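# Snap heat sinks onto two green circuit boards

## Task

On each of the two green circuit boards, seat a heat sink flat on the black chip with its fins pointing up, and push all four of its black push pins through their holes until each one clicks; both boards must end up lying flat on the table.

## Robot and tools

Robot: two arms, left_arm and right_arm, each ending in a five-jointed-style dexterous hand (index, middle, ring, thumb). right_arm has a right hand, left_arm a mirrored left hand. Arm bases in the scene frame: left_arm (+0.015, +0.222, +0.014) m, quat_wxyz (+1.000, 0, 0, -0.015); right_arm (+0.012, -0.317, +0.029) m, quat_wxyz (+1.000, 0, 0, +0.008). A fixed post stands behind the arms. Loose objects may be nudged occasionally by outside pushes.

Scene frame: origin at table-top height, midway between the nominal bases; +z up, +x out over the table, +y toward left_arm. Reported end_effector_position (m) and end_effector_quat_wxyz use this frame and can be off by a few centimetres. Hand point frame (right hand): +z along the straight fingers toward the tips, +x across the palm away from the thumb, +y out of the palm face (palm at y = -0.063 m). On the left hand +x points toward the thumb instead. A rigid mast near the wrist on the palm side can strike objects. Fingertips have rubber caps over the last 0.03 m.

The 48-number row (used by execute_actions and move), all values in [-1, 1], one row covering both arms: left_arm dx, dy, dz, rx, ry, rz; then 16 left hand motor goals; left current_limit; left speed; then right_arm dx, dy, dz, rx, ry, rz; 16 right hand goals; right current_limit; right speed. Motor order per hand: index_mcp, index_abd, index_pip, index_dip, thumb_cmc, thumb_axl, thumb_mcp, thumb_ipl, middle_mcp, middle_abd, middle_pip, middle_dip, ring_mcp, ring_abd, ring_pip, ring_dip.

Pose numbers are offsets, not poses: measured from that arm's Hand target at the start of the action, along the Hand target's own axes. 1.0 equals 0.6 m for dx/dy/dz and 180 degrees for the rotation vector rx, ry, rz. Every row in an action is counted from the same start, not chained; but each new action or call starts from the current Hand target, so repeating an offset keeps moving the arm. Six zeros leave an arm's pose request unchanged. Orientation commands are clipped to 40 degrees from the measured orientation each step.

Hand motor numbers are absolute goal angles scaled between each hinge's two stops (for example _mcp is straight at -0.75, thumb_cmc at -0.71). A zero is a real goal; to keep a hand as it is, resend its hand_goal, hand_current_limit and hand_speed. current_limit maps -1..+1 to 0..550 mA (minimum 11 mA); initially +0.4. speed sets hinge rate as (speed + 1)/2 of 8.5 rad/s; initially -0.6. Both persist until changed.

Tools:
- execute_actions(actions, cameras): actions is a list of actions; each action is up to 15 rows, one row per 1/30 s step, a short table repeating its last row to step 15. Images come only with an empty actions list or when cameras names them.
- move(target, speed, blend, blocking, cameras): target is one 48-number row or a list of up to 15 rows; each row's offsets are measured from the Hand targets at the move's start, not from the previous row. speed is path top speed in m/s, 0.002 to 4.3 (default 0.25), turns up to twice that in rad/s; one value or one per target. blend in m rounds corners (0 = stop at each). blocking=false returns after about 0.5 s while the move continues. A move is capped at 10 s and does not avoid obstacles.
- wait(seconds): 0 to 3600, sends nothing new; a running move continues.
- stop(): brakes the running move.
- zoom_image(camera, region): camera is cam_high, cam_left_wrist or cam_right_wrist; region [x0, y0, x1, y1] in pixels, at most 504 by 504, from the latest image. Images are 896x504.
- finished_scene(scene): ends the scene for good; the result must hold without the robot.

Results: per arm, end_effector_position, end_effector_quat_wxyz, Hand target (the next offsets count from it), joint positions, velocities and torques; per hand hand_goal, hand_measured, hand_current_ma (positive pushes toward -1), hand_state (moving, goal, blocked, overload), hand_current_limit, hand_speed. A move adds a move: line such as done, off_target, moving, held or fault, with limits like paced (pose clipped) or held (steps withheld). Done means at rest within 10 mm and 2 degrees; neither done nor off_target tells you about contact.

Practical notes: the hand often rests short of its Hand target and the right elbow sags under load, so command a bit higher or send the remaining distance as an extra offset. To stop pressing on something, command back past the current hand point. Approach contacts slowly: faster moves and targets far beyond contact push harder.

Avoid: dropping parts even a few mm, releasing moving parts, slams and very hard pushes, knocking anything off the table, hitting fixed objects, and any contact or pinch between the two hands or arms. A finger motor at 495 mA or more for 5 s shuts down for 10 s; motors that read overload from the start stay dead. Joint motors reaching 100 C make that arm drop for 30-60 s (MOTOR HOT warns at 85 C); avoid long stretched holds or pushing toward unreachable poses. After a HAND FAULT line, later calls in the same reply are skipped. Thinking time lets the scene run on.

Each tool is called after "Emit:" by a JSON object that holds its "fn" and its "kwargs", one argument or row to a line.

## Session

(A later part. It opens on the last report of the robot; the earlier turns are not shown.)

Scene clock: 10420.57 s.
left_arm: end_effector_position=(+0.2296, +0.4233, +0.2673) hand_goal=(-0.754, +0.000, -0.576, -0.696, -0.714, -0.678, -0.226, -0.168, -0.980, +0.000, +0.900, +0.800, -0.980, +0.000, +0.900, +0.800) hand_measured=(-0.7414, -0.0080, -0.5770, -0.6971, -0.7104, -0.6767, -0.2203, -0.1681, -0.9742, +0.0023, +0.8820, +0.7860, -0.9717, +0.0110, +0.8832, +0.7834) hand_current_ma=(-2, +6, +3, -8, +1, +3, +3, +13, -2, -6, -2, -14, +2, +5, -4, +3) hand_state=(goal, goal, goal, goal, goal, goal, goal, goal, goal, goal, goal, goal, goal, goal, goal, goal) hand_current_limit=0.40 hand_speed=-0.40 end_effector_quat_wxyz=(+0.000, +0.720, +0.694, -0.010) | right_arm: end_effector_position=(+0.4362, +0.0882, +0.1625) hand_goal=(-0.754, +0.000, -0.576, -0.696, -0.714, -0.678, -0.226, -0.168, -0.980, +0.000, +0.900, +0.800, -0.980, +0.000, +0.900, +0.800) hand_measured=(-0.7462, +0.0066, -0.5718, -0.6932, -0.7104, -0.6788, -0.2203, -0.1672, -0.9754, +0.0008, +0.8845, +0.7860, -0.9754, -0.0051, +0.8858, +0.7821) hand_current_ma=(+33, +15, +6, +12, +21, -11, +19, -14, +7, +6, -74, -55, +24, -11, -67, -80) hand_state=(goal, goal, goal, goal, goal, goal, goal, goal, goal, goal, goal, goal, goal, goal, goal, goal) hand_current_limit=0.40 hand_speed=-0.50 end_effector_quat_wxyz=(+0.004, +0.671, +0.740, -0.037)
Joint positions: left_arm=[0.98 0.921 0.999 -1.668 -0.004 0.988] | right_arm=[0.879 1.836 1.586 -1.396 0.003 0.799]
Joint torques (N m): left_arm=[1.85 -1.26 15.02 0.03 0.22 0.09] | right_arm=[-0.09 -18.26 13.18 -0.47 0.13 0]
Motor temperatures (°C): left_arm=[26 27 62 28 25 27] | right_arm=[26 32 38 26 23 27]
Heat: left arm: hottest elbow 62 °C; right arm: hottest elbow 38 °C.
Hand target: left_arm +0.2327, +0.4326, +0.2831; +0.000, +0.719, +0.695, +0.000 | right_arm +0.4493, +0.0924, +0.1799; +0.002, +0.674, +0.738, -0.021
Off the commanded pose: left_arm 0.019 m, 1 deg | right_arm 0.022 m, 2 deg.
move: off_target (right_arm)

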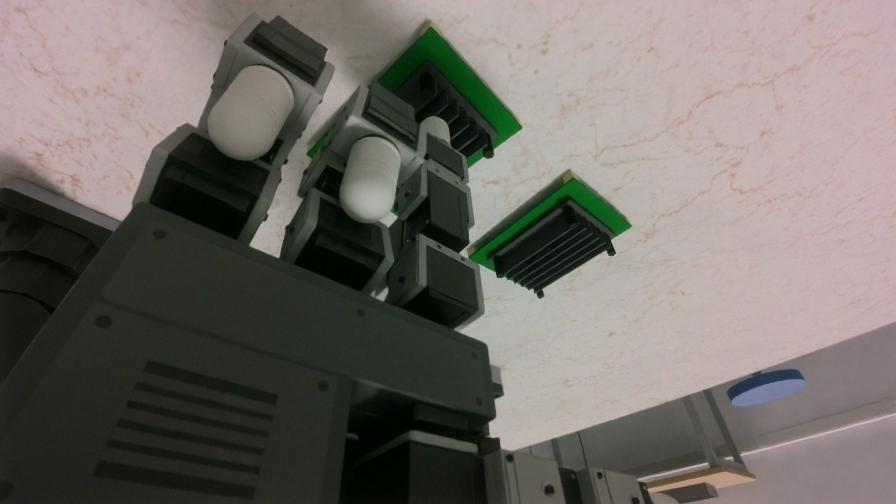

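Emit:
{"fn": "move", "kwargs": {
  "target": [
    [0,0,0,0,0,0,-0.754,0,-0.576,-0.696,-0.714,-0.678,-0.226,-0.168,-0.98,0,0.9,0.8,-0.98,0,0.9,0.8,0.4,-0.4,0,0,-0.06,0,0,0,-0.754,0.0,-0.576,-0.696,-0.714,-0.678,-0.226,-0.168,-0.98,0,0.9,0.8,-0.98,0,0.9,0.8,1.0,-0.5],
    [0,0,0,0,0,0,-0.754,0,-0.576,-0.696,-0.714,-0.678,-0.226,-0.168,-0.98,0,0.9,0.8,-0.98,0,0.9,0.8,0.4,-0.4,-0.109,-0.0217,-0.0567,-0.008,0.0088,0,-0.754,0.0,-0.576,-0.696,-0.714,-0.678,-0.226,-0.168,-0.98,0,0.9,0.8,-0.98,0,0.9,0.8,1.0,-0.5]
  ],
  "speed": 0.08,
  "blend": 0.01,
  "cameras": ["cam_right_wrist"]
}}

Emit:
{"fn": "zoom_image", "kwargs": {
  "camera": "cam_right_wrist",
  "region": [370, 50, 490, 140]
}}

Scene clock: 10435.63 s.
left_arm: end_effector_position=(+0.2296, +0.4233, +0.2673) hand_goal=(-0.754, +0.000, -0.576, -0.696, -0.714, -0.678, -0.226, -0.168, -0.980, +0.000, +0.900, +0.800, -0.980, +0.000, +0.900, +0.800) hand_measured=(-0.7414, -0.0095, -0.5770, -0.6983, -0.7104, -0.6777, -0.2193, -0.1672, -0.9754, +0.0008, +0.8832, +0.7847, -0.9717, +0.0096, +0.8845, +0.7834) hand_current_ma=(-9, +1, +8, -7, +4, -9, +8, +6, +8, -8, -11, -18, +0, -4, -8, +0) hand_state=(goal, goal, goal, goal, goal, goal, goal, goal, goal, goal, goal, goal, goal, goal, goal, goal) hand_current_limit=0.40 hand_speed=-0.40 end_effector_quat_wxyz=(+0.000, +0.720, +0.694, -0.010) | right_arm: end_effector_position=(+0.4394, +0.0324, +0.2172) hand_goal=(-0.754, +0.000, -0.576, -0.696, -0.714, -0.678, -0.226, -0.168, -0.980, +0.000, +0.900, +0.800, -0.980, +0.000, +0.900, +0.800) hand_measured=(-0.7462, +0.0037, -0.5718, -0.6932, -0.7104, -0.6788, -0.2203, -0.1672, -0.9766, +0.0008, +0.8845, +0.7860, -0.9754, -0.0051, +0.8858, +0.7809) hand_current_ma=(+33, +5, +16, +22, +26, -13, +24, -4, +4, -2, -68, -63, +19, -13, -63, -74) hand_state=(goal, goal, goal, goal, goal, goal, goal, goal, goal, goal, goal, goal, goal, goal, goal, goal) hand_current_limit=1.00 hand_speed=-0.50 end_effector_quat_wxyz=(+0.001, +0.674, +0.739, -0.005)
Joint positions: left_arm=[0.98 0.921 0.999 -1.668 -0.004 0.988] | right_arm=[0.805 1.663 1.492 -1.41 0.003 0.729]
Joint torques (N m): left_arm=[2.26 -0.26 15.2 0.16 0.25 0.05] | right_arm=[-0.15 -15.85 9.29 0.39 0.1 -0.05]
Motor temperatures (°C): left_arm=[26 27 63 28 25 27] | right_arm=[26 33 41 26 23 27]
Heat: left arm: hottest elbow 63 °C; right arm: hottest elbow 41 °C.
Hand target: left_arm +0.2327, +0.4326, +0.2831; +0.000, +0.719, +0.695, +0.000 | right_arm +0.4431, +0.0273, +0.2162; +0.001, +0.675, +0.738, -0.002
Off the commanded pose: left_arm 0.019 m, 1 deg | right_arm 0.006 m, 0 deg.
move: done

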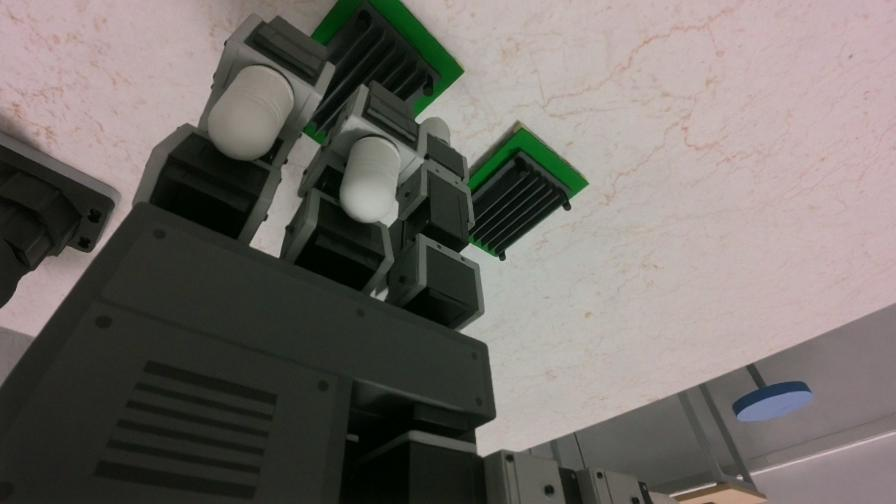

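Scaled by 4.200 from the camera's image (finer frame: 1280x720).

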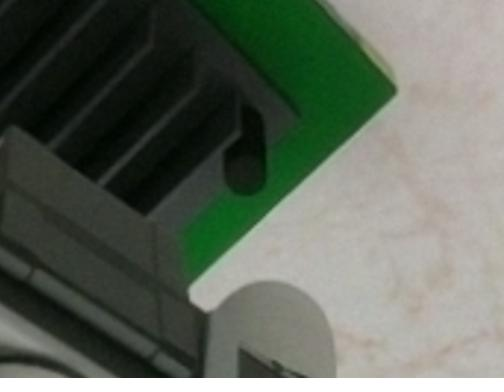

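Emit:
{"fn": "move", "kwargs": {
  "target": [
    [0,0,0,0,0,0,-0.754,0,-0.576,-0.696,-0.714,-0.678,-0.226,-0.168,-0.98,0,0.9,0.8,-0.98,0,0.9,0.8,0.4,-0.4,0.004,-0.004,0.05,0,0,0,-0.754,0.0,-0.576,-0.696,-0.714,-0.678,-0.226,-0.168,-0.98,0,0.9,0.8,-0.98,0,0.9,0.8,1.0,-0.5]
  ],
  "speed": 0.05,
  "cameras": ["cam_right_wrist"]
}}

Emit:
{"fn": "zoom_image", "kwargs": {
  "camera": "cam_right_wrist",
  "region": [370, 50, 490, 140]
}}

Scene clock: 10464.37 s.
left_arm: end_effector_position=(+0.2296, +0.4233, +0.2673) hand_goal=(-0.754, +0.000, -0.576, -0.696, -0.714, -0.678, -0.226, -0.168, -0.980, +0.000, +0.900, +0.800, -0.980, +0.000, +0.900, +0.800) hand_measured=(-0.7414, -0.0080, -0.5757, -0.6971, -0.7117, -0.6767, -0.2193, -0.1672, -0.9742, +0.0008, +0.8832, +0.7860, -0.9717, +0.0096, +0.8820, +0.7834) hand_current_ma=(-1, +8, +1, +1, +8, -1, +1, +6, -3, -5, -4, -17, -1, +1, +1, +12) hand_state=(goal, goal, goal, goal, goal, goal, goal, goal, goal, goal, goal, goal, goal, goal, goal, goal) hand_current_limit=0.40 hand_speed=-0.40 end_effector_quat_wxyz=(+0.000, +0.720, +0.694, -0.010) | right_arm: end_effector_position=(+0.4384, +0.0313, +0.1947) hand_goal=(-0.754, +0.000, -0.576, -0.696, -0.714, -0.678, -0.226, -0.168, -0.980, +0.000, +0.900, +0.800, -0.980, +0.000, +0.900, +0.800) hand_measured=(-0.7462, +0.0052, -0.5718, -0.6932, -0.7104, -0.6788, -0.2203, -0.1681, -0.9754, +0.0008, +0.8832, +0.7860, -0.9766, -0.0051, +0.8871, +0.7809) hand_current_ma=(+36, +14, +9, +25, +31, -14, +26, -6, +5, +1, -81, -61, +23, -15, -56, -84) hand_state=(goal, goal, goal, goal, goal, goal, goal, goal, goal, goal, goal, goal, goal, goal, goal, goal) hand_current_limit=1.00 hand_speed=-0.50 end_effector_quat_wxyz=(+0.001, +0.673, +0.739, +0.002)
Joint positions: left_arm=[0.98 0.921 0.999 -1.668 -0.004 0.988] | right_arm=[0.805 1.663 1.429 -1.334 0.003 0.728]
Joint torques (N m): left_arm=[2.14 -0.44 15.04 0.05 0.18 0.09] | right_arm=[0.62 -14.56 9.32 0.36 0.09 0.02]
Motor temperatures (°C): left_arm=[26 27 63 28 25 27] | right_arm=[26 34 41 26 23 27]
Heat: left arm: hottest elbow 63 °C; right arm: hottest elbow 41 °C.
Hand target: left_arm +0.2327, +0.4326, +0.2831; +0.000, +0.719, +0.695, +0.000 | right_arm +0.4404, +0.0294, +0.1863; +0.001, +0.675, +0.738, -0.002
Off the commanded pose: left_arm 0.019 m, 1 deg | right_arm 0.009 m, 1 deg.
move: done

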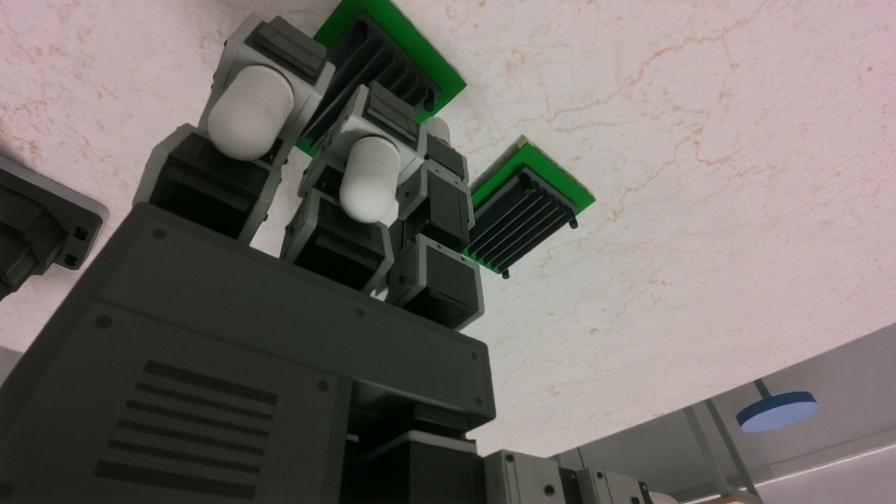

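Scaled by 4.200 from the camera's image (finer frame: 1280x720).

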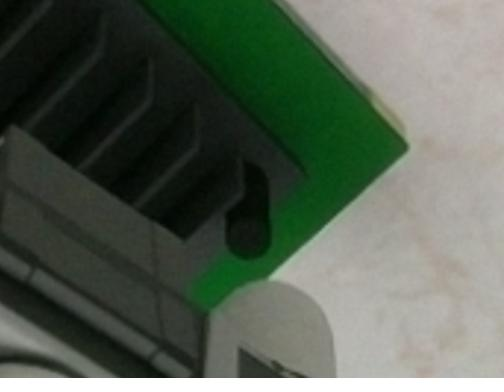

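Emit:
{"fn": "zoom_image", "kwargs": {
  "camera": "cam_right_wrist",
  "region": [300, 0, 480, 135]
}}

Emit:
{"fn": "zoom_image", "kwargs": {
  "camera": "cam_right_wrist",
  "region": [460, 130, 620, 290]
}}

Scaled by 2.800 from the camera's image (finer frame: 1280x720).

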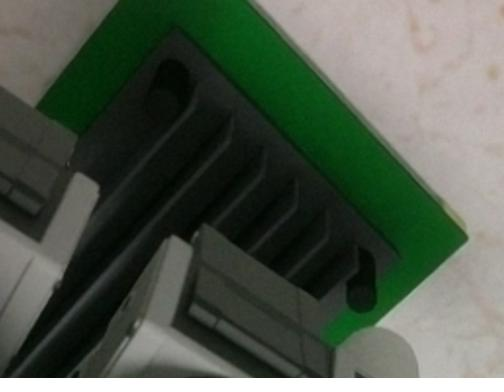

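Scaled by 3.150 from the camera's image (finer frame: 1280x720).

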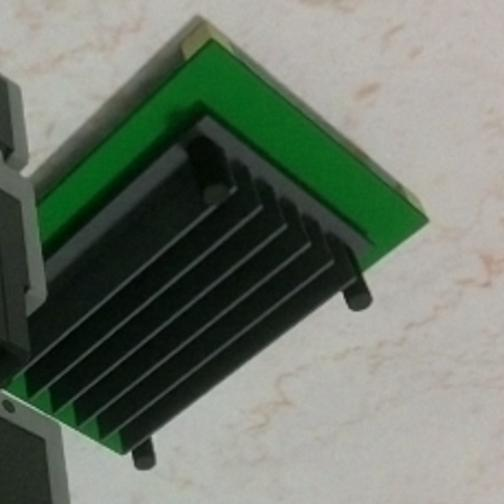

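Emit:
{"fn": "move", "kwargs": {
  "target": [
    [0,0,0,0,0,0,-0.754,0,-0.576,-0.696,-0.714,-0.678,-0.226,-0.168,-0.98,0,0.9,0.8,-0.98,0,0.9,0.8,0.4,-0.4,0.002,-0.008,0.035,0,0,0,-0.754,0.0,-0.576,-0.696,-0.714,-0.678,-0.226,-0.168,-0.98,0,0.9,0.8,-0.98,0,0.9,0.8,1.0,-0.5]
  ],
  "speed": 0.04,
  "cameras": ["cam_right_wrist"]
}}

Emit:
{"fn": "zoom_image", "kwargs": {
  "camera": "cam_right_wrist",
  "region": [370, 50, 490, 140]
}}

Scene clock: 10542.10 s.
left_arm: end_effector_position=(+0.2296, +0.4233, +0.2673) hand_goal=(-0.754, +0.000, -0.576, -0.696, -0.714, -0.678, -0.226, -0.168, -0.980, +0.000, +0.900, +0.800, -0.980, +0.000, +0.900, +0.800) hand_measured=(-0.7402, -0.0080, -0.5757, -0.6983, -0.7117, -0.6767, -0.2193, -0.1681, -0.9742, +0.0023, +0.8832, +0.7860, -0.9717, +0.0110, +0.8845, +0.7847) hand_current_ma=(-14, +0, +2, -9, +13, +4, +6, -2, +4, -2, -6, -19, +3, +4, -1, -3) hand_state=(goal, goal, goal, goal, goal, goal, goal, goal, goal, goal, goal, goal, goal, goal, goal, goal) hand_current_limit=0.40 hand_speed=-0.40 end_effector_quat_wxyz=(+0.000, +0.720, +0.694, -0.010) | right_arm: end_effector_position=(+0.4365, +0.0293, +0.1776) hand_goal=(-0.754, +0.000, -0.576, -0.696, -0.714, -0.678, -0.226, -0.168, -0.980, +0.000, +0.900, +0.800, -0.980, +0.000, +0.900, +0.800) hand_measured=(-0.7462, +0.0052, -0.5718, -0.6932, -0.7104, -0.6788, -0.2203, -0.1681, -0.9766, +0.0008, +0.8832, +0.7860, -0.9754, -0.0051, +0.8871, +0.7821) hand_current_ma=(+37, +7, +16, +22, +30, -8, +23, -6, +10, +2, -71, -55, +21, -16, -64, -76) hand_state=(goal, goal, goal, goal, goal, goal, goal, goal, goal, goal, goal, goal, goal, goal, goal, goal) hand_current_limit=1.00 hand_speed=-0.50 end_effector_quat_wxyz=(+0.002, +0.673, +0.739, +0.005)
Joint positions: left_arm=[0.98 0.921 0.999 -1.668 -0.004 0.988] | right_arm=[0.805 1.663 1.382 -1.279 0.003 0.728]
Joint torques (N m): left_arm=[1.61 -1.73 15.12 0.23 0.22 0.09] | right_arm=[1.26 -13.86 9.26 0.46 0.09 0.1]
Motor temperatures (°C): left_arm=[26 27 63 28 25 27] | right_arm=[26 34 41 26 23 27]
Heat: left arm: hottest elbow 63 °C; right arm: hottest elbow 41 °C.
Hand target: left_arm +0.2327, +0.4326, +0.2831; +0.000, +0.719, +0.695, +0.000 | right_arm +0.4354, +0.0300, +0.1653; +0.001, +0.675, +0.738, -0.002
Off the commanded pose: left_arm 0.019 m, 1 deg | right_arm 0.012 m, 1 deg.
move: off_target (right_arm)

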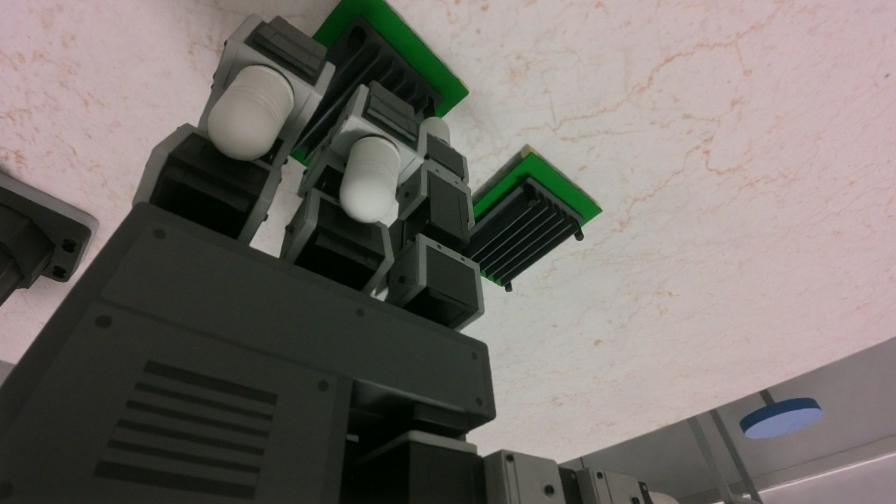

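Scaled by 4.200 from the camera's image (finer frame: 1280x720).

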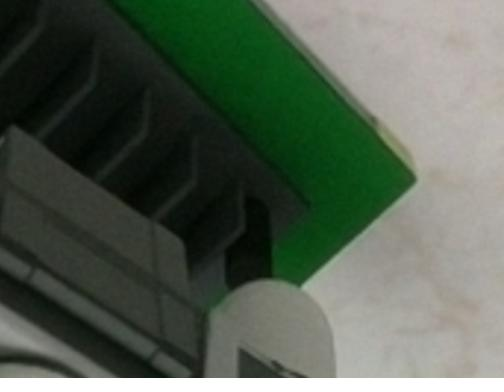

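Emit:
{"fn": "move", "kwargs": {
  "target": [
    [0,0,0,0,0,0,-0.754,0,-0.576,-0.696,-0.714,-0.678,-0.226,-0.168,-0.98,0,0.9,0.8,-0.98,0,0.9,0.8,0.4,-0.4,0,0,0.008,0.006,0.0002,0,-0.754,0.0,-0.576,-0.696,-0.714,-0.678,-0.226,-0.168,-0.98,0,0.9,0.8,-0.98,0,0.9,0.8,1.0,-0.5]
  ],
  "speed": 0.04,
  "cameras": ["cam_right_wrist"]
}}

Emit:
{"fn": "zoom_image", "kwargs": {
  "camera": "cam_right_wrist",
  "region": [370, 50, 490, 140]
}}

Scene clock: 10568.13 s.
left_arm: end_effector_position=(+0.2296, +0.4233, +0.2673) hand_goal=(-0.754, +0.000, -0.576, -0.696, -0.714, -0.678, -0.226, -0.168, -0.980, +0.000, +0.900, +0.800, -0.980, +0.000, +0.900, +0.800) hand_measured=(-0.7414, -0.0095, -0.5770, -0.6971, -0.7104, -0.6767, -0.2193, -0.1672, -0.9754, +0.0008, +0.8832, +0.7860, -0.9730, +0.0096, +0.8832, +0.7834) hand_current_ma=(+0, +1, -7, -7, +10, -3, +11, +10, -1, -4, -8, -6, -5, -3, +4, +2) hand_state=(goal, goal, goal, goal, goal, goal, goal, goal, goal, goal, goal, goal, goal, goal, goal, goal) hand_current_limit=0.40 hand_speed=-0.40 end_effector_quat_wxyz=(+0.000, +0.720, +0.694, -0.010) | right_arm: end_effector_position=(+0.4349, +0.0308, +0.1760) hand_goal=(-0.754, +0.000, -0.576, -0.696, -0.714, -0.678, -0.226, -0.168, -0.980, +0.000, +0.900, +0.800, -0.980, +0.000, +0.900, +0.800) hand_measured=(-0.7462, +0.0052, -0.5718, -0.6932, -0.7104, -0.6788, -0.2203, -0.1672, -0.9766, +0.0008, +0.8845, +0.7860, -0.9754, -0.0051, +0.8858, +0.7809) hand_current_ma=(+30, +13, +9, +22, +25, -16, +19, -7, +14, +9, -69, -53, +11, -19, -68, -82) hand_state=(goal, goal, goal, goal, goal, goal, goal, goal, goal, goal, goal, goal, goal, goal, goal, goal) hand_current_limit=1.00 hand_speed=-0.50 end_effector_quat_wxyz=(-0.005, +0.673, +0.739, +0.005)
Joint positions: left_arm=[0.98 0.921 0.999 -1.668 -0.004 0.988] | right_arm=[0.805 1.664 1.382 -1.279 -0.01 0.728]
Joint torques (N m): left_arm=[2.37 -1.79 15.06 0.08 0.26 0.01] | right_arm=[0.79 -13.1 9.65 0.17 0.06 0.06]
Motor temperatures (°C): left_arm=[26 27 63 28 25 27] | right_arm=[26 34 39 26 23 27]
Heat: left arm: hottest elbow 63 °C; right arm: hottest elbow 39 °C.
Hand target: left_arm +0.2327, +0.4326, +0.2831; +0.000, +0.719, +0.695, +0.000 | right_arm +0.4354, +0.0300, +0.1604; -0.006, +0.674, +0.738, -0.009
Off the commanded pose: left_arm 0.019 m, 1 deg | right_arm 0.016 m, 2 deg.
move: off_target (right_arm)

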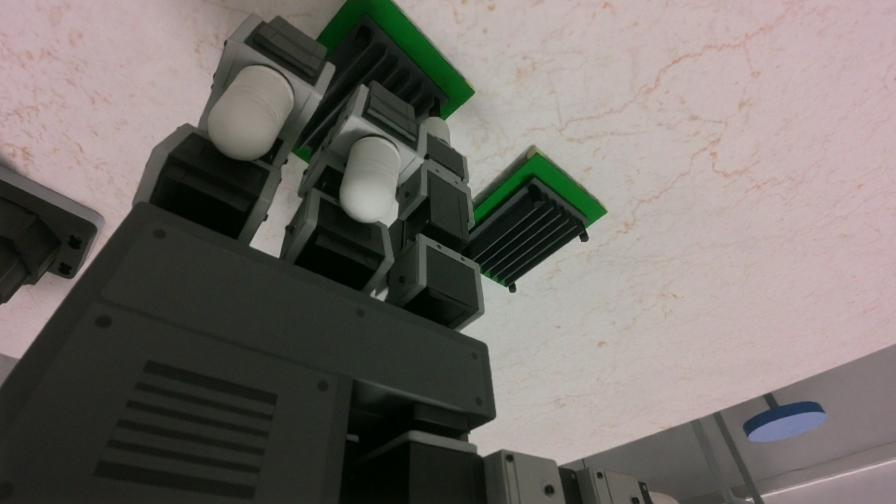

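Scaled by 4.200 from the camera's image (finer frame: 1280x720).

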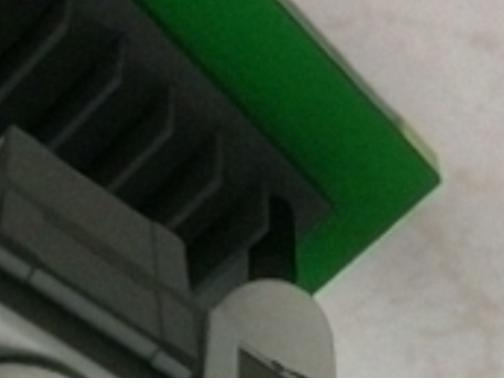

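Emit:
{"fn": "move", "kwargs": {
  "target": [
    [0,0,0,0,0,0,-0.754,0,-0.576,-0.696,-0.714,-0.678,-0.226,-0.168,-0.98,0,0.9,0.8,-0.98,0,0.9,0.8,0.4,-0.4,0,0,0.018,0.004,-0.0045,0,-0.754,0.0,-0.576,-0.696,-0.714,-0.678,-0.226,-0.168,-0.98,0,0.9,0.8,-0.98,0,0.9,0.8,1.0,-0.5]
  ],
  "speed": 0.03,
  "cameras": ["cam_right_wrist"]
}}

Emit:
{"fn": "zoom_image", "kwargs": {
  "camera": "cam_right_wrist",
  "region": [370, 50, 490, 140]
}}

Scene clock: 10580.17 s.
left_arm: end_effector_position=(+0.2296, +0.4233, +0.2673) hand_goal=(-0.754, +0.000, -0.576, -0.696, -0.714, -0.678, -0.226, -0.168, -0.980, +0.000, +0.900, +0.800, -0.980, +0.000, +0.900, +0.800) hand_measured=(-0.7426, -0.0080, -0.5770, -0.6971, -0.7104, -0.6777, -0.2203, -0.1681, -0.9742, +0.0023, +0.8832, +0.7860, -0.9717, +0.0096, +0.8832, +0.7847) hand_current_ma=(-1, +4, +1, -14, +8, +0, +5, +7, +6, -11, -8, -12, +1, +3, -8, +2) hand_state=(goal, goal, goal, goal, goal, goal, goal, goal, goal, goal, goal, goal, goal, goal, goal, goal) hand_current_limit=0.40 hand_speed=-0.40 end_effector_quat_wxyz=(+0.000, +0.720, +0.694, -0.010) | right_arm: end_effector_position=(+0.4350, +0.0310, +0.1647) hand_goal=(-0.754, +0.000, -0.576, -0.696, -0.714, -0.678, -0.226, -0.168, -0.980, +0.000, +0.900, +0.800, -0.980, +0.000, +0.900, +0.800) hand_measured=(-0.7462, +0.0052, -0.5718, -0.6932, -0.7104, -0.6788, -0.2203, -0.1672, -0.9766, +0.0008, +0.8845, +0.7860, -0.9754, -0.0036, +0.8871, +0.7821) hand_current_ma=(+29, +9, +12, +24, +23, -13, +20, +1, +0, +9, -76, -55, +21, -7, -62, -82) hand_state=(goal, goal, goal, goal, goal, goal, goal, goal, goal, goal, goal, goal, goal, goal, goal, goal) hand_current_limit=1.00 hand_speed=-0.50 end_effector_quat_wxyz=(-0.005, +0.673, +0.739, -0.006)
Joint positions: left_arm=[0.98 0.921 0.999 -1.668 -0.004 0.988] | right_arm=[0.805 1.686 1.382 -1.279 -0.01 0.728]
Joint torques (N m): left_arm=[1.73 -0.85 15.35 0.31 0.12 0.13] | right_arm=[0.97 -13.63 9.33 0.21 0.14 0.06]
Motor temperatures (°C): left_arm=[26 27 63 28 25 27] | right_arm=[26 34 39 26 23 27]
Heat: left arm: hottest elbow 63 °C; right arm: hottest elbow 39 °C.
Hand target: left_arm +0.2327, +0.4326, +0.2831; +0.000, +0.719, +0.695, +0.000 | right_arm +0.4352, +0.0299, +0.1495; -0.005, +0.674, +0.738, -0.019
Off the commanded pose: left_arm 0.019 m, 1 deg | right_arm 0.015 m, 1 deg.
move: off_target (right_arm)

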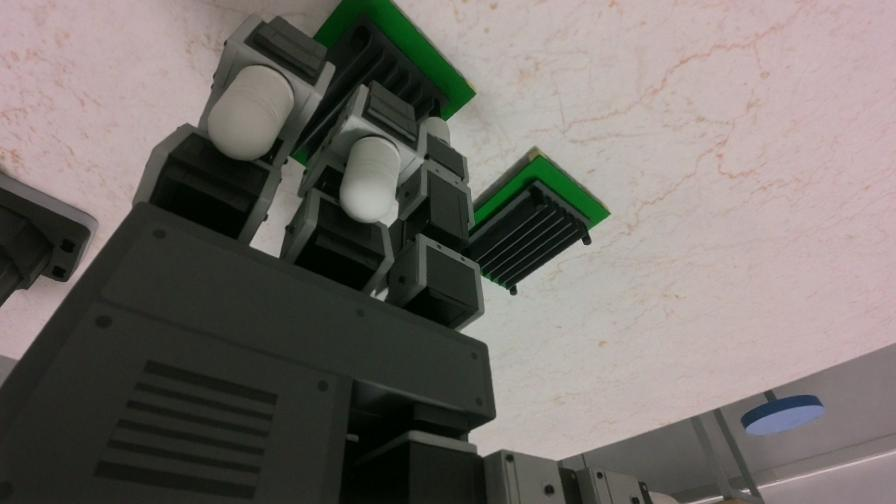

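Scaled by 4.200 from the camera's image (finer frame: 1280x720).

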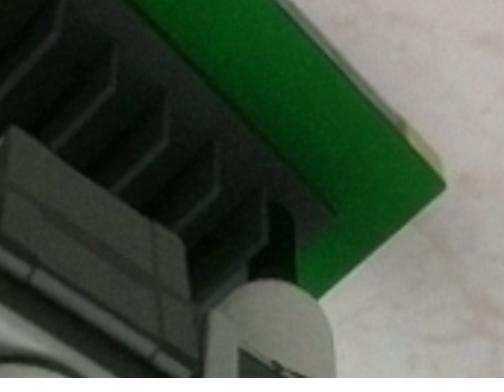

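Emit:
{"fn": "move", "kwargs": {
  "target": [
    [0,0,0,0,0,0,-0.754,0,-0.576,-0.696,-0.714,-0.678,-0.226,-0.168,-0.98,0,0.9,0.8,-0.98,0,0.9,0.8,0.4,-0.4,0.001,0.002,0.005,-0.003,0.0033,0,-0.754,0.0,-0.576,-0.696,-0.714,-0.678,-0.226,-0.168,-0.98,0,0.9,0.8,-0.98,0,0.9,0.8,1.0,-0.5]
  ],
  "speed": 0.03,
  "cameras": ["cam_right_wrist"]
}}

Emit:
{"fn": "zoom_image", "kwargs": {
  "camera": "cam_right_wrist",
  "region": [370, 50, 490, 140]
}}

Scene clock: 10607.47 s.
left_arm: end_effector_position=(+0.2296, +0.4233, +0.2673) hand_goal=(-0.754, +0.000, -0.576, -0.696, -0.714, -0.678, -0.226, -0.168, -0.980, +0.000, +0.900, +0.800, -0.980, +0.000, +0.900, +0.800) hand_measured=(-0.7414, -0.0109, -0.5757, -0.6983, -0.7117, -0.6777, -0.2193, -0.1681, -0.9742, +0.0023, +0.8832, +0.7860, -0.9717, +0.0096, +0.8832, +0.7847) hand_current_ma=(+5, +3, +4, -6, +9, +3, -1, +6, +5, -5, -11, -22, -4, -5, -3, -2) hand_state=(goal, goal, goal, goal, goal, goal, goal, goal, goal, goal, goal, goal, goal, goal, goal, goal) hand_current_limit=0.40 hand_speed=-0.40 end_effector_quat_wxyz=(+0.000, +0.720, +0.694, -0.010) | right_arm: end_effector_position=(+0.4356, +0.0317, +0.1612) hand_goal=(-0.754, +0.000, -0.576, -0.696, -0.714, -0.678, -0.226, -0.168, -0.980, +0.000, +0.900, +0.800, -0.980, +0.000, +0.900, +0.800) hand_measured=(-0.7462, +0.0037, -0.5718, -0.6932, -0.7104, -0.6788, -0.2203, -0.1681, -0.9766, +0.0008, +0.8832, +0.7860, -0.9754, -0.0051, +0.8858, +0.7809) hand_current_ma=(+33, +10, +6, +22, +17, -10, +21, -4, +2, +10, -69, -54, +19, -10, -59, -82) hand_state=(goal, goal, goal, goal, goal, goal, goal, goal, goal, goal, goal, goal, goal, goal, goal, goal) hand_current_limit=1.00 hand_speed=-0.50 end_effector_quat_wxyz=(-0.005, +0.673, +0.739, -0.002)
Joint positions: left_arm=[0.98 0.921 0.999 -1.668 -0.004 0.988] | right_arm=[0.805 1.686 1.371 -1.26 -0.01 0.728]
Joint torques (N m): left_arm=[2.37 -1.55 15.39 0.34 0.16 0.03] | right_arm=[0.91 -13.63 9.11 0.36 0.09 0.05]
Motor temperatures (°C): left_arm=[26 27 63 28 25 27] | right_arm=[26 34 38 26 23 27]
Heat: left arm: hottest elbow 63 °C; right arm: hottest elbow 38 °C.
Hand target: left_arm +0.2327, +0.4326, +0.2831; +0.000, +0.719, +0.695, +0.000 | right_arm +0.4362, +0.0306, +0.1465; -0.006, +0.674, +0.738, -0.012
Off the commanded pose: left_arm 0.019 m, 1 deg | right_arm 0.015 m, 1 deg.
move: off_target (right_arm)

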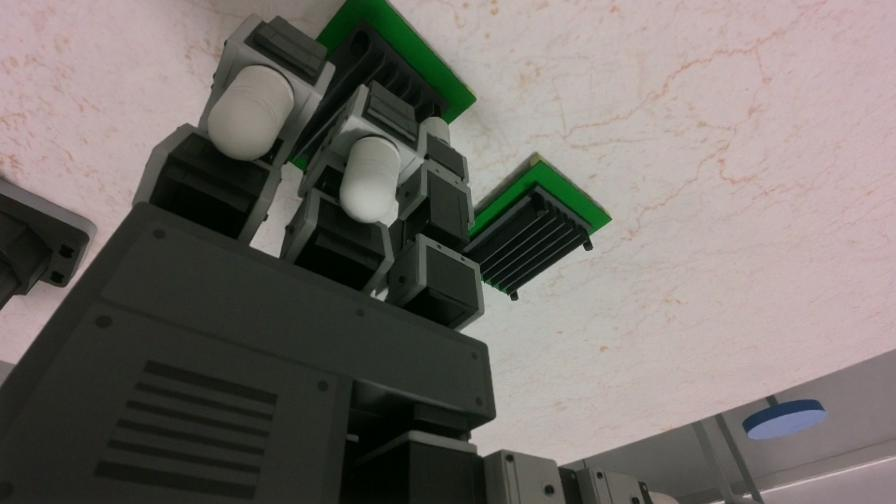

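Scaled by 4.200 from the camera's image (finer frame: 1280x720).

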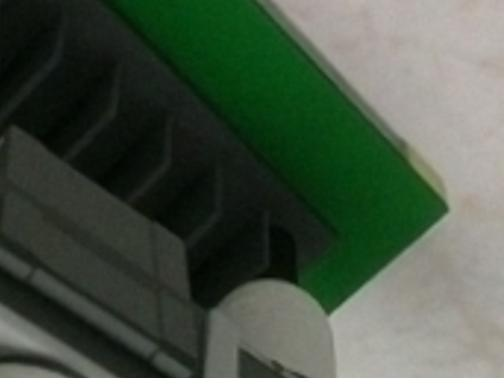

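Emit:
{"fn": "move", "kwargs": {
  "target": [
    [0,0,0,0,0,0,-0.754,0,-0.576,-0.696,-0.714,-0.678,-0.226,-0.168,-0.98,0,0.9,0.8,-0.98,0,0.9,0.8,0.4,-0.4,0.0,0.003,0.012,0,0,0,-0.75,0,-0.574,-0.695,-0.714,-0.678,-0.226,-0.168,-0.98,0,0.9,0.8,-0.98,0,0.9,0.8,1.0,-0.5]
  ],
  "speed": 0.03,
  "cameras": ["cam_right_wrist"]
}}

Emit:
{"fn": "zoom_image", "kwargs": {
  "camera": "cam_right_wrist",
  "region": [370, 50, 490, 140]
}}

Scene clock: 10615.97 s.
left_arm: end_effector_position=(+0.2296, +0.4233, +0.2673) hand_goal=(-0.754, +0.000, -0.576, -0.696, -0.714, -0.678, -0.226, -0.168, -0.980, +0.000, +0.900, +0.800, -0.980, +0.000, +0.900, +0.800) hand_measured=(-0.7414, -0.0080, -0.5770, -0.6996, -0.7104, -0.6777, -0.2203, -0.1672, -0.9742, +0.0008, +0.8820, +0.7847, -0.9717, +0.0096, +0.8832, +0.7834) hand_current_ma=(+0, +5, +1, -10, +13, -8, +9, +11, +0, -8, -6, -8, -3, +6, -3, +5) hand_state=(goal, goal, goal, goal, goal, goal, goal, goal, goal, goal, goal, goal, goal, goal, goal, goal) hand_current_limit=0.40 hand_speed=-0.40 end_effector_quat_wxyz=(+0.000, +0.720, +0.694, -0.010) | right_arm: end_effector_position=(+0.4370, +0.0331, +0.1600) hand_goal=(-0.750, +0.000, -0.574, -0.696, -0.714, -0.678, -0.226, -0.168, -0.980, +0.000, +0.900, +0.800, -0.980, +0.000, +0.900, +0.800) hand_measured=(-0.7462, -0.0007, -0.5782, -0.6971, -0.7104, -0.6788, -0.2203, -0.1672, -0.9766, -0.0007, +0.8832, +0.7860, -0.9754, -0.0051, +0.8871, +0.7821) hand_current_ma=(+11, +4, -26, +1, +20, -4, +21, -7, +2, +6, -73, -61, +14, -14, -57, -80) hand_state=(goal, goal, goal, goal, goal, goal, goal, goal, goal, goal, goal, goal, goal, goal, goal, goal) hand_current_limit=1.00 hand_speed=-0.50 end_effector_quat_wxyz=(-0.005, +0.673, +0.739, +0.003)
Joint positions: left_arm=[0.98 0.921 0.999 -1.668 -0.004 0.988] | right_arm=[0.805 1.686 1.367 -1.246 -0.01 0.728]
Joint torques (N m): left_arm=[2.14 -1.85 15.06 -0.1 0.15 0.05] | right_arm=[0.67 -13.1 8.77 0.54 0.09 0.02]
Motor temperatures (°C): left_arm=[26 27 63 28 25 27] | right_arm=[26 34 38 26 23 26]
Heat: left arm: hottest elbow 63 °C; right arm: hottest elbow 38 °C.
Hand target: left_arm +0.2327, +0.4326, +0.2831; +0.000, +0.719, +0.695, +0.000 | right_arm +0.4378, +0.0307, +0.1392; -0.006, +0.674, +0.738, -0.011
Off the commanded pose: left_arm 0.019 m, 1 deg | right_arm 0.021 m, 2 deg.
move: off_target (right_arm)

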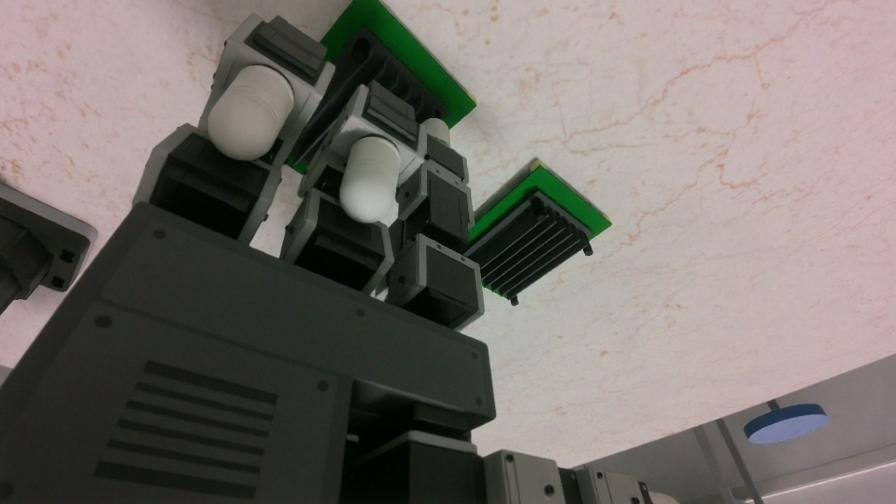

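Scaled by 4.200 from the camera's image (finer frame: 1280x720).

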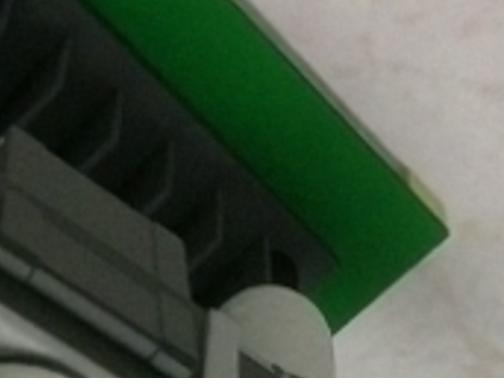

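Emit:
{"fn": "move", "kwargs": {
  "target": [
    [0,0,0,0,0,0,-0.754,0,-0.576,-0.696,-0.714,-0.678,-0.226,-0.168,-0.98,0,0.9,0.8,-0.98,0,0.9,0.8,0.4,-0.4,0.0,0.0,0.004,0.004,-0.0045,0,-0.75,0.01,-0.574,-0.695,-0.714,-0.678,-0.226,-0.168,-0.98,0,0.9,0.8,-0.98,0,0.9,0.8,1.0,-0.5]
  ],
  "speed": 0.03,
  "cameras": ["cam_right_wrist"]
}}

Emit:
{"fn": "zoom_image", "kwargs": {
  "camera": "cam_right_wrist",
  "region": [370, 50, 490, 140]
}}

Scene clock: 10625.70 s.
left_arm: end_effector_position=(+0.2296, +0.4233, +0.2673) hand_goal=(-0.754, +0.000, -0.576, -0.696, -0.714, -0.678, -0.226, -0.168, -0.980, +0.000, +0.900, +0.800, -0.980, +0.000, +0.900, +0.800) hand_measured=(-0.7414, -0.0095, -0.5770, -0.6971, -0.7104, -0.6777, -0.2193, -0.1672, -0.9754, +0.0008, +0.8832, +0.7860, -0.9705, +0.0096, +0.8832, +0.7821) hand_current_ma=(-5, +3, +6, -6, +3, -4, +6, +10, +3, -5, -7, -13, -5, -5, -4, +4) hand_state=(goal, goal, goal, goal, goal, goal, goal, goal, goal, goal, goal, goal, goal, goal, goal, goal) hand_current_limit=0.40 hand_speed=-0.40 end_effector_quat_wxyz=(+0.000, +0.720, +0.694, -0.010) | right_arm: end_effector_position=(+0.4372, +0.0329, +0.1599) hand_goal=(-0.750, +0.010, -0.574, -0.696, -0.714, -0.678, -0.226, -0.168, -0.980, +0.000, +0.900, +0.800, -0.980, +0.000, +0.900, +0.800) hand_measured=(-0.7498, +0.0037, -0.5782, -0.6971, -0.7104, -0.6788, -0.2203, -0.1672, -0.9766, +0.0008, +0.8832, +0.7860, -0.9754, -0.0051, +0.8858, +0.7809) hand_current_ma=(+5, -18, -16, +3, +20, -5, +23, -4, +11, +2, -73, -57, +19, -17, -69, -78) hand_state=(goal, goal, goal, goal, goal, goal, goal, goal, goal, goal, goal, goal, goal, goal, goal, goal) hand_current_limit=1.00 hand_speed=-0.50 end_effector_quat_wxyz=(-0.004, +0.673, +0.739, +0.003)
Joint positions: left_arm=[0.98 0.921 0.999 -1.668 -0.004 0.988] | right_arm=[0.805 1.686 1.367 -1.246 -0.009 0.728]
Joint torques (N m): left_arm=[2.14 -0.91 15.34 -0.02 0.2 0.03] | right_arm=[0.73 -12.1 9.72 -0.08 0.11 0.04]
Motor temperatures (°C): left_arm=[26 27 63 28 25 27] | right_arm=[26 34 39 26 23 26]
Heat: left arm: hottest elbow 63 °C; right arm: hottest elbow 39 °C.
Hand target: left_arm +0.2327, +0.4326, +0.2831; +0.000, +0.719, +0.695, +0.000 | right_arm +0.4378, +0.0307, +0.1370; -0.005, +0.674, +0.738, -0.021
Off the commanded pose: left_arm 0.019 m, 1 deg | right_arm 0.023 m, 3 deg.
move: off_target (right_arm)

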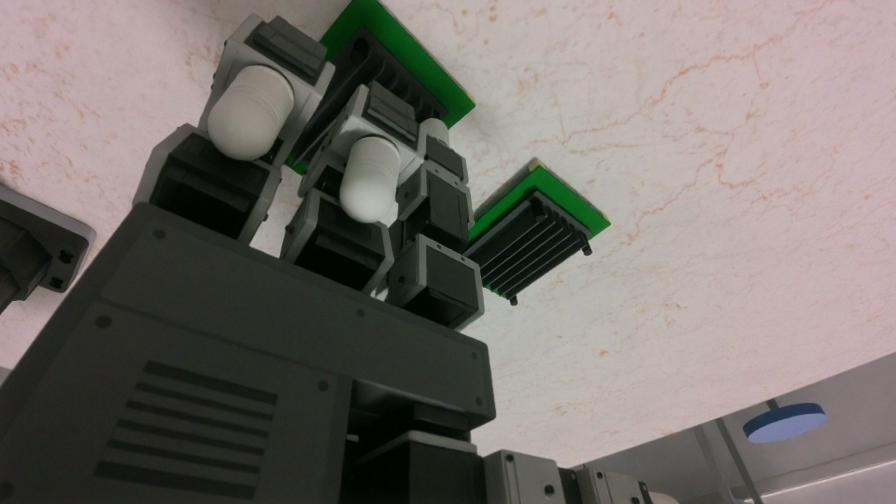

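Scaled by 4.200 from the camera's image (finer frame: 1280x720).

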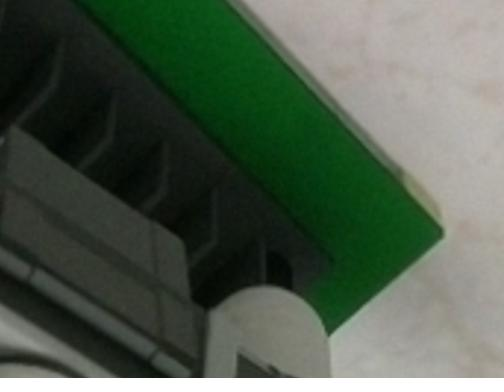

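Emit:
{"fn": "move", "kwargs": {
  "target": [
    [0,0,0,0,0,0,-0.754,0,-0.576,-0.696,-0.714,-0.678,-0.226,-0.168,-0.98,0,0.9,0.8,-0.98,0,0.9,0.8,0.4,-0.4,0.0,0.0,-0.045,0,0,0,-0.754,0.0,-0.576,-0.696,-0.714,-0.678,-0.226,-0.168,-0.98,0,0.9,0.8,-0.98,0,0.9,0.8,1.0,-0.5]
  ],
  "speed": 0.04,
  "cameras": ["cam_right_wrist"]
}}

Emit:
{"fn": "zoom_image", "kwargs": {
  "camera": "cam_right_wrist",
  "region": [370, 50, 490, 140]
}}

Scene clock: 10636.97 s.
left_arm: end_effector_position=(+0.2296, +0.4233, +0.2673) hand_goal=(-0.754, +0.000, -0.576, -0.696, -0.714, -0.678, -0.226, -0.168, -0.980, +0.000, +0.900, +0.800, -0.980, +0.000, +0.900, +0.800) hand_measured=(-0.7414, -0.0080, -0.5757, -0.6983, -0.7104, -0.6777, -0.2193, -0.1681, -0.9742, +0.0008, +0.8832, +0.7860, -0.9717, +0.0096, +0.8832, +0.7847) hand_current_ma=(-3, +5, +4, -12, +9, -7, +1, +8, -5, +0, -5, -4, +2, -2, +1, +2) hand_state=(goal, goal, goal, goal, goal, goal, goal, goal, goal, goal, goal, goal, goal, goal, goal, goal) hand_current_limit=0.40 hand_speed=-0.40 end_effector_quat_wxyz=(+0.000, +0.720, +0.694, -0.010) | right_arm: end_effector_position=(+0.4285, +0.0236, +0.1598) hand_goal=(-0.754, +0.000, -0.576, -0.696, -0.714, -0.678, -0.226, -0.168, -0.980, +0.000, +0.900, +0.800, -0.980, +0.000, +0.900, +0.800) hand_measured=(-0.7462, +0.0037, -0.5718, -0.6932, -0.7104, -0.6788, -0.2203, -0.1672, -0.9766, +0.0008, +0.8845, +0.7860, -0.9754, -0.0051, +0.8858, +0.7809) hand_current_ma=(+36, +7, +15, +18, +29, -18, +13, -6, +12, +0, -69, -57, +16, -13, -60, -79) hand_state=(goal, goal, goal, goal, goal, goal, goal, goal, goal, goal, goal, goal, goal, goal, goal, goal) hand_current_limit=1.00 hand_speed=-0.50 end_effector_quat_wxyz=(-0.005, +0.673, +0.739, -0.025)
Joint positions: left_arm=[0.98 0.921 0.999 -1.668 -0.004 0.988] | right_arm=[0.805 1.687 1.374 -1.307 -0.009 0.728]
Joint torques (N m): left_arm=[1.9 -0.85 15.42 0.38 0.2 0.09] | right_arm=[0.67 -13.68 13.05 -0.4 0.12 0.04]
Motor temperatures (°C): left_arm=[26 26 63 28 25 27] | right_arm=[26 34 40 26 23 26]
Heat: left arm: hottest elbow 63 °C; right arm: hottest elbow 40 °C.
Hand target: left_arm +0.2327, +0.4326, +0.2831; +0.000, +0.719, +0.695, +0.000 | right_arm +0.4387, +0.0313, +0.1639; -0.005, +0.674, +0.738, -0.021
Off the commanded pose: left_arm 0.019 m, 1 deg | right_arm 0.013 m, 0 deg.
move: off_target (right_arm)

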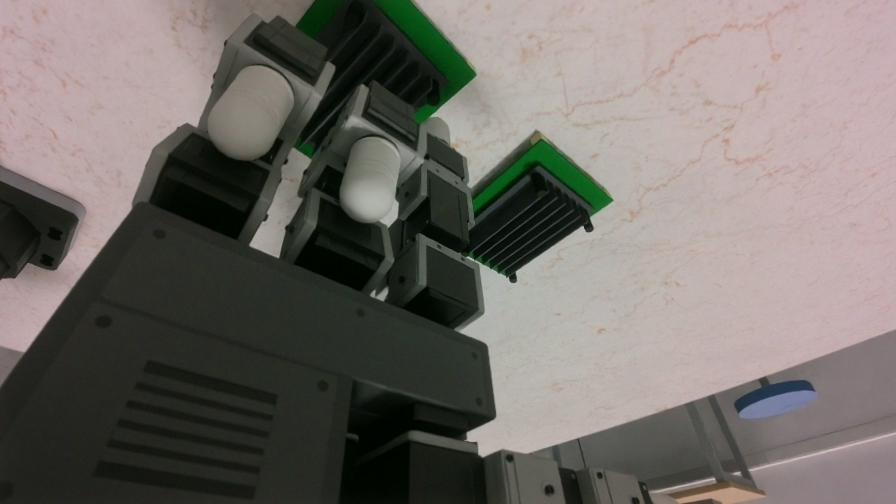

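Scaled by 4.200 from the camera's image (finer frame: 1280x720).

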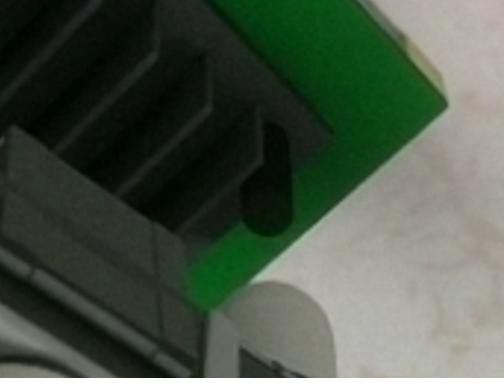

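Emit:
{"fn": "move", "kwargs": {
  "target": [
    [0,0,0,0,0,0,-0.754,0,-0.576,-0.696,-0.714,-0.678,-0.226,-0.168,-0.98,0,0.9,0.8,-0.98,0,0.9,0.8,0.4,-0.4,-0.002,-0.003,0.03,0,0,0,-0.754,0.0,-0.576,-0.696,-0.714,-0.678,-0.226,-0.168,-0.98,0,0.9,0.8,-0.98,0,0.9,0.8,1.0,-0.5]
  ],
  "speed": 0.04,
  "cameras": ["cam_right_wrist"]
}}

Emit:
{"fn": "zoom_image", "kwargs": {
  "camera": "cam_right_wrist",
  "region": [370, 50, 490, 140]
}}

Scene clock: 10647.20 s.
left_arm: end_effector_position=(+0.2296, +0.4233, +0.2673) hand_goal=(-0.754, +0.000, -0.576, -0.696, -0.714, -0.678, -0.226, -0.168, -0.980, +0.000, +0.900, +0.800, -0.980, +0.000, +0.900, +0.800) hand_measured=(-0.7414, -0.0095, -0.5770, -0.6971, -0.7104, -0.6777, -0.2203, -0.1681, -0.9742, +0.0008, +0.8832, +0.7860, -0.9717, +0.0096, +0.8832, +0.7834) hand_current_ma=(-4, +3, +0, -9, +5, -4, +2, +17, -2, -9, -6, -10, -3, -3, +0, +3) hand_state=(goal, goal, goal, goal, goal, goal, goal, goal, goal, goal, goal, goal, goal, goal, goal, goal) hand_current_limit=0.40 hand_speed=-0.40 end_effector_quat_wxyz=(+0.000, +0.720, +0.694, -0.010) | right_arm: end_effector_position=(+0.4329, +0.0284, +0.1586) hand_goal=(-0.754, +0.000, -0.576, -0.696, -0.714, -0.678, -0.226, -0.168, -0.980, +0.000, +0.900, +0.800, -0.980, +0.000, +0.900, +0.800) hand_measured=(-0.7462, +0.0037, -0.5718, -0.6932, -0.7104, -0.6788, -0.2203, -0.1681, -0.9766, +0.0008, +0.8845, +0.7860, -0.9754, -0.0051, +0.8858, +0.7809) hand_current_ma=(+37, +11, +21, +15, +32, -9, +17, -3, +4, +10, -81, -57, +19, -14, -65, -80) hand_state=(goal, goal, goal, goal, goal, goal, goal, goal, goal, goal, goal, goal, goal, goal, goal, goal) hand_current_limit=1.00 hand_speed=-0.50 end_effector_quat_wxyz=(-0.004, +0.673, +0.739, -0.014)
Joint positions: left_arm=[0.98 0.921 0.999 -1.668 -0.004 0.988] | right_arm=[0.805 1.691 1.374 -1.281 -0.009 0.728]
Joint torques (N m): left_arm=[2.78 -2.08 15.46 0.01 0.17 0.08] | right_arm=[0.79 -13.39 9.88 0.38 0.11 0.04]
Motor temperatures (°C): left_arm=[26 26 63 28 25 27] | right_arm=[26 33 42 26 23 26]
Heat: left arm: hottest elbow 63 °C; right arm: hottest elbow 42 °C.
Hand target: left_arm +0.2327, +0.4326, +0.2831; +0.000, +0.719, +0.695, +0.000 | right_arm +0.4364, +0.0295, +0.1460; -0.005, +0.674, +0.738, -0.021
Off the commanded pose: left_arm 0.019 m, 1 deg | right_arm 0.013 m, 1 deg.
move: off_target (right_arm)

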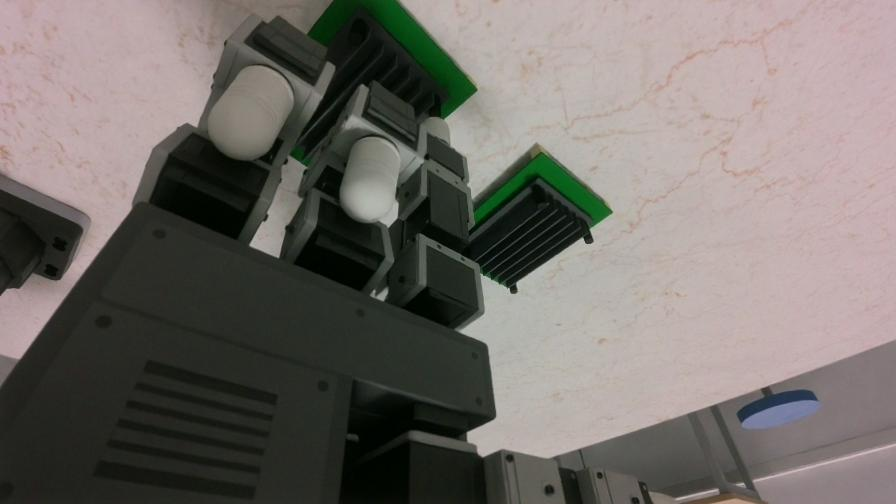

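Scaled by 4.200 from the camera's image (finer frame: 1280x720).

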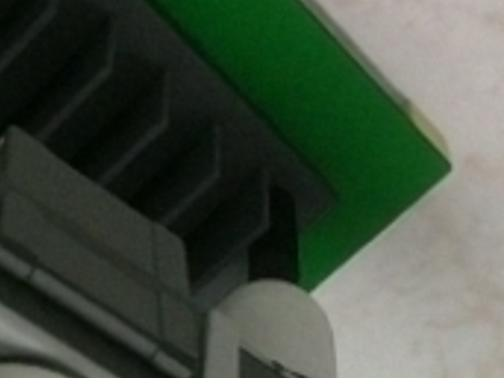

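Emit:
{"fn": "move", "kwargs": {
  "target": [
    [0,0,0,0,0,0,-0.754,0,-0.576,-0.696,-0.714,-0.678,-0.226,-0.168,-0.98,0,0.9,0.8,-0.98,0,0.9,0.8,0.4,-0.4,0.001,0.002,0.01,-0.002,0.0022,0,-0.754,0.0,-0.576,-0.696,-0.714,-0.678,-0.226,-0.168,-0.98,0,0.9,0.8,-0.98,0,0.9,0.8,1.0,-0.5]
  ],
  "speed": 0.04,
  "cameras": ["cam_right_wrist"]
}}

Emit:
{"fn": "zoom_image", "kwargs": {
  "camera": "cam_right_wrist",
  "region": [370, 50, 490, 140]
}}

Scene clock: 10659.63 s.
left_arm: end_effector_position=(+0.2296, +0.4233, +0.2673) hand_goal=(-0.754, +0.000, -0.576, -0.696, -0.714, -0.678, -0.226, -0.168, -0.980, +0.000, +0.900, +0.800, -0.980, +0.000, +0.900, +0.800) hand_measured=(-0.7414, -0.0080, -0.5770, -0.6958, -0.7104, -0.6767, -0.2203, -0.1672, -0.9754, +0.0008, +0.8832, +0.7860, -0.9717, +0.0096, +0.8845, +0.7847) hand_current_ma=(+3, +6, +2, -9, +8, -3, +4, +2, -2, -9, -6, -2, +3, -1, -5, +1) hand_state=(goal, goal, goal, goal, goal, goal, goal, goal, goal, goal, goal, goal, goal, goal, goal, goal) hand_current_limit=0.40 hand_speed=-0.40 end_effector_quat_wxyz=(+0.000, +0.720, +0.694, -0.010) | right_arm: end_effector_position=(+0.4367, +0.0325, +0.1594) hand_goal=(-0.754, +0.000, -0.576, -0.696, -0.714, -0.678, -0.226, -0.168, -0.980, +0.000, +0.900, +0.800, -0.980, +0.000, +0.900, +0.800) hand_measured=(-0.7571, -0.0051, -0.5782, -0.6971, -0.7104, -0.6788, -0.2203, -0.1672, -0.9766, +0.0008, +0.8832, +0.7860, -0.9754, -0.0051, +0.8871, +0.7809) hand_current_ma=(-15, -8, -18, +6, +23, -7, +22, -5, +1, -1, -73, -62, +18, -16, -60, -74) hand_state=(goal, goal, goal, goal, goal, goal, goal, goal, goal, goal, goal, goal, goal, goal, goal, goal) hand_current_limit=1.00 hand_speed=-0.50 end_effector_quat_wxyz=(-0.004, +0.673, +0.739, -0.003)
Joint positions: left_arm=[0.98 0.921 0.999 -1.668 -0.004 0.988] | right_arm=[0.805 1.692 1.374 -1.259 -0.009 0.728]
Joint torques (N m): left_arm=[1.96 -1.55 15.12 0.29 0.22 0.13] | right_arm=[0.62 -13.27 8.72 0.49 0.08 0.04]
Motor temperatures (°C): left_arm=[26 26 63 28 25 27] | right_arm=[26 33 42 26 23 26]
Heat: left arm: hottest elbow 63 °C; right arm: hottest elbow 42 °C.
Hand target: left_arm +0.2327, +0.4326, +0.2831; +0.000, +0.719, +0.695, +0.000 | right_arm +0.4373, +0.0300, +0.1398; -0.005, +0.674, +0.738, -0.016
Off the commanded pose: left_arm 0.019 m, 1 deg | right_arm 0.020 m, 2 deg.
move: off_target (right_arm)

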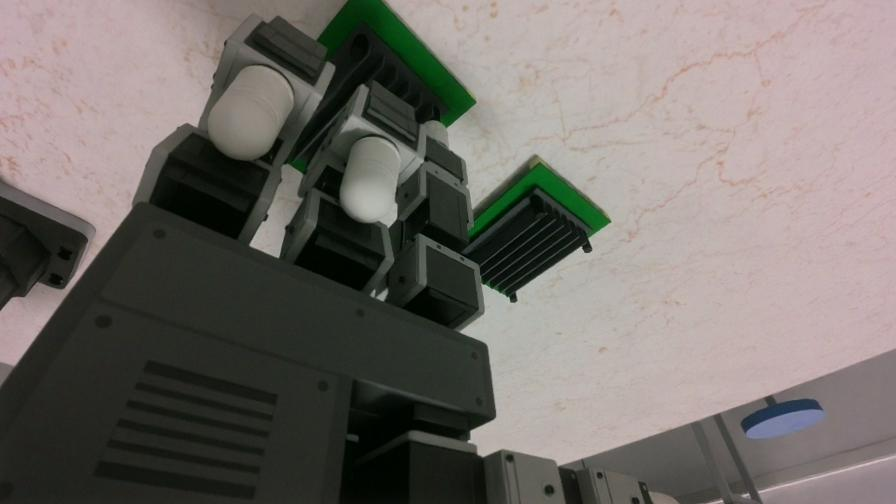

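Scaled by 4.200 from the camera's image (finer frame: 1280x720).

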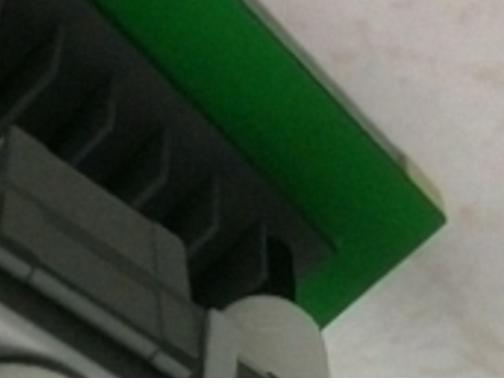

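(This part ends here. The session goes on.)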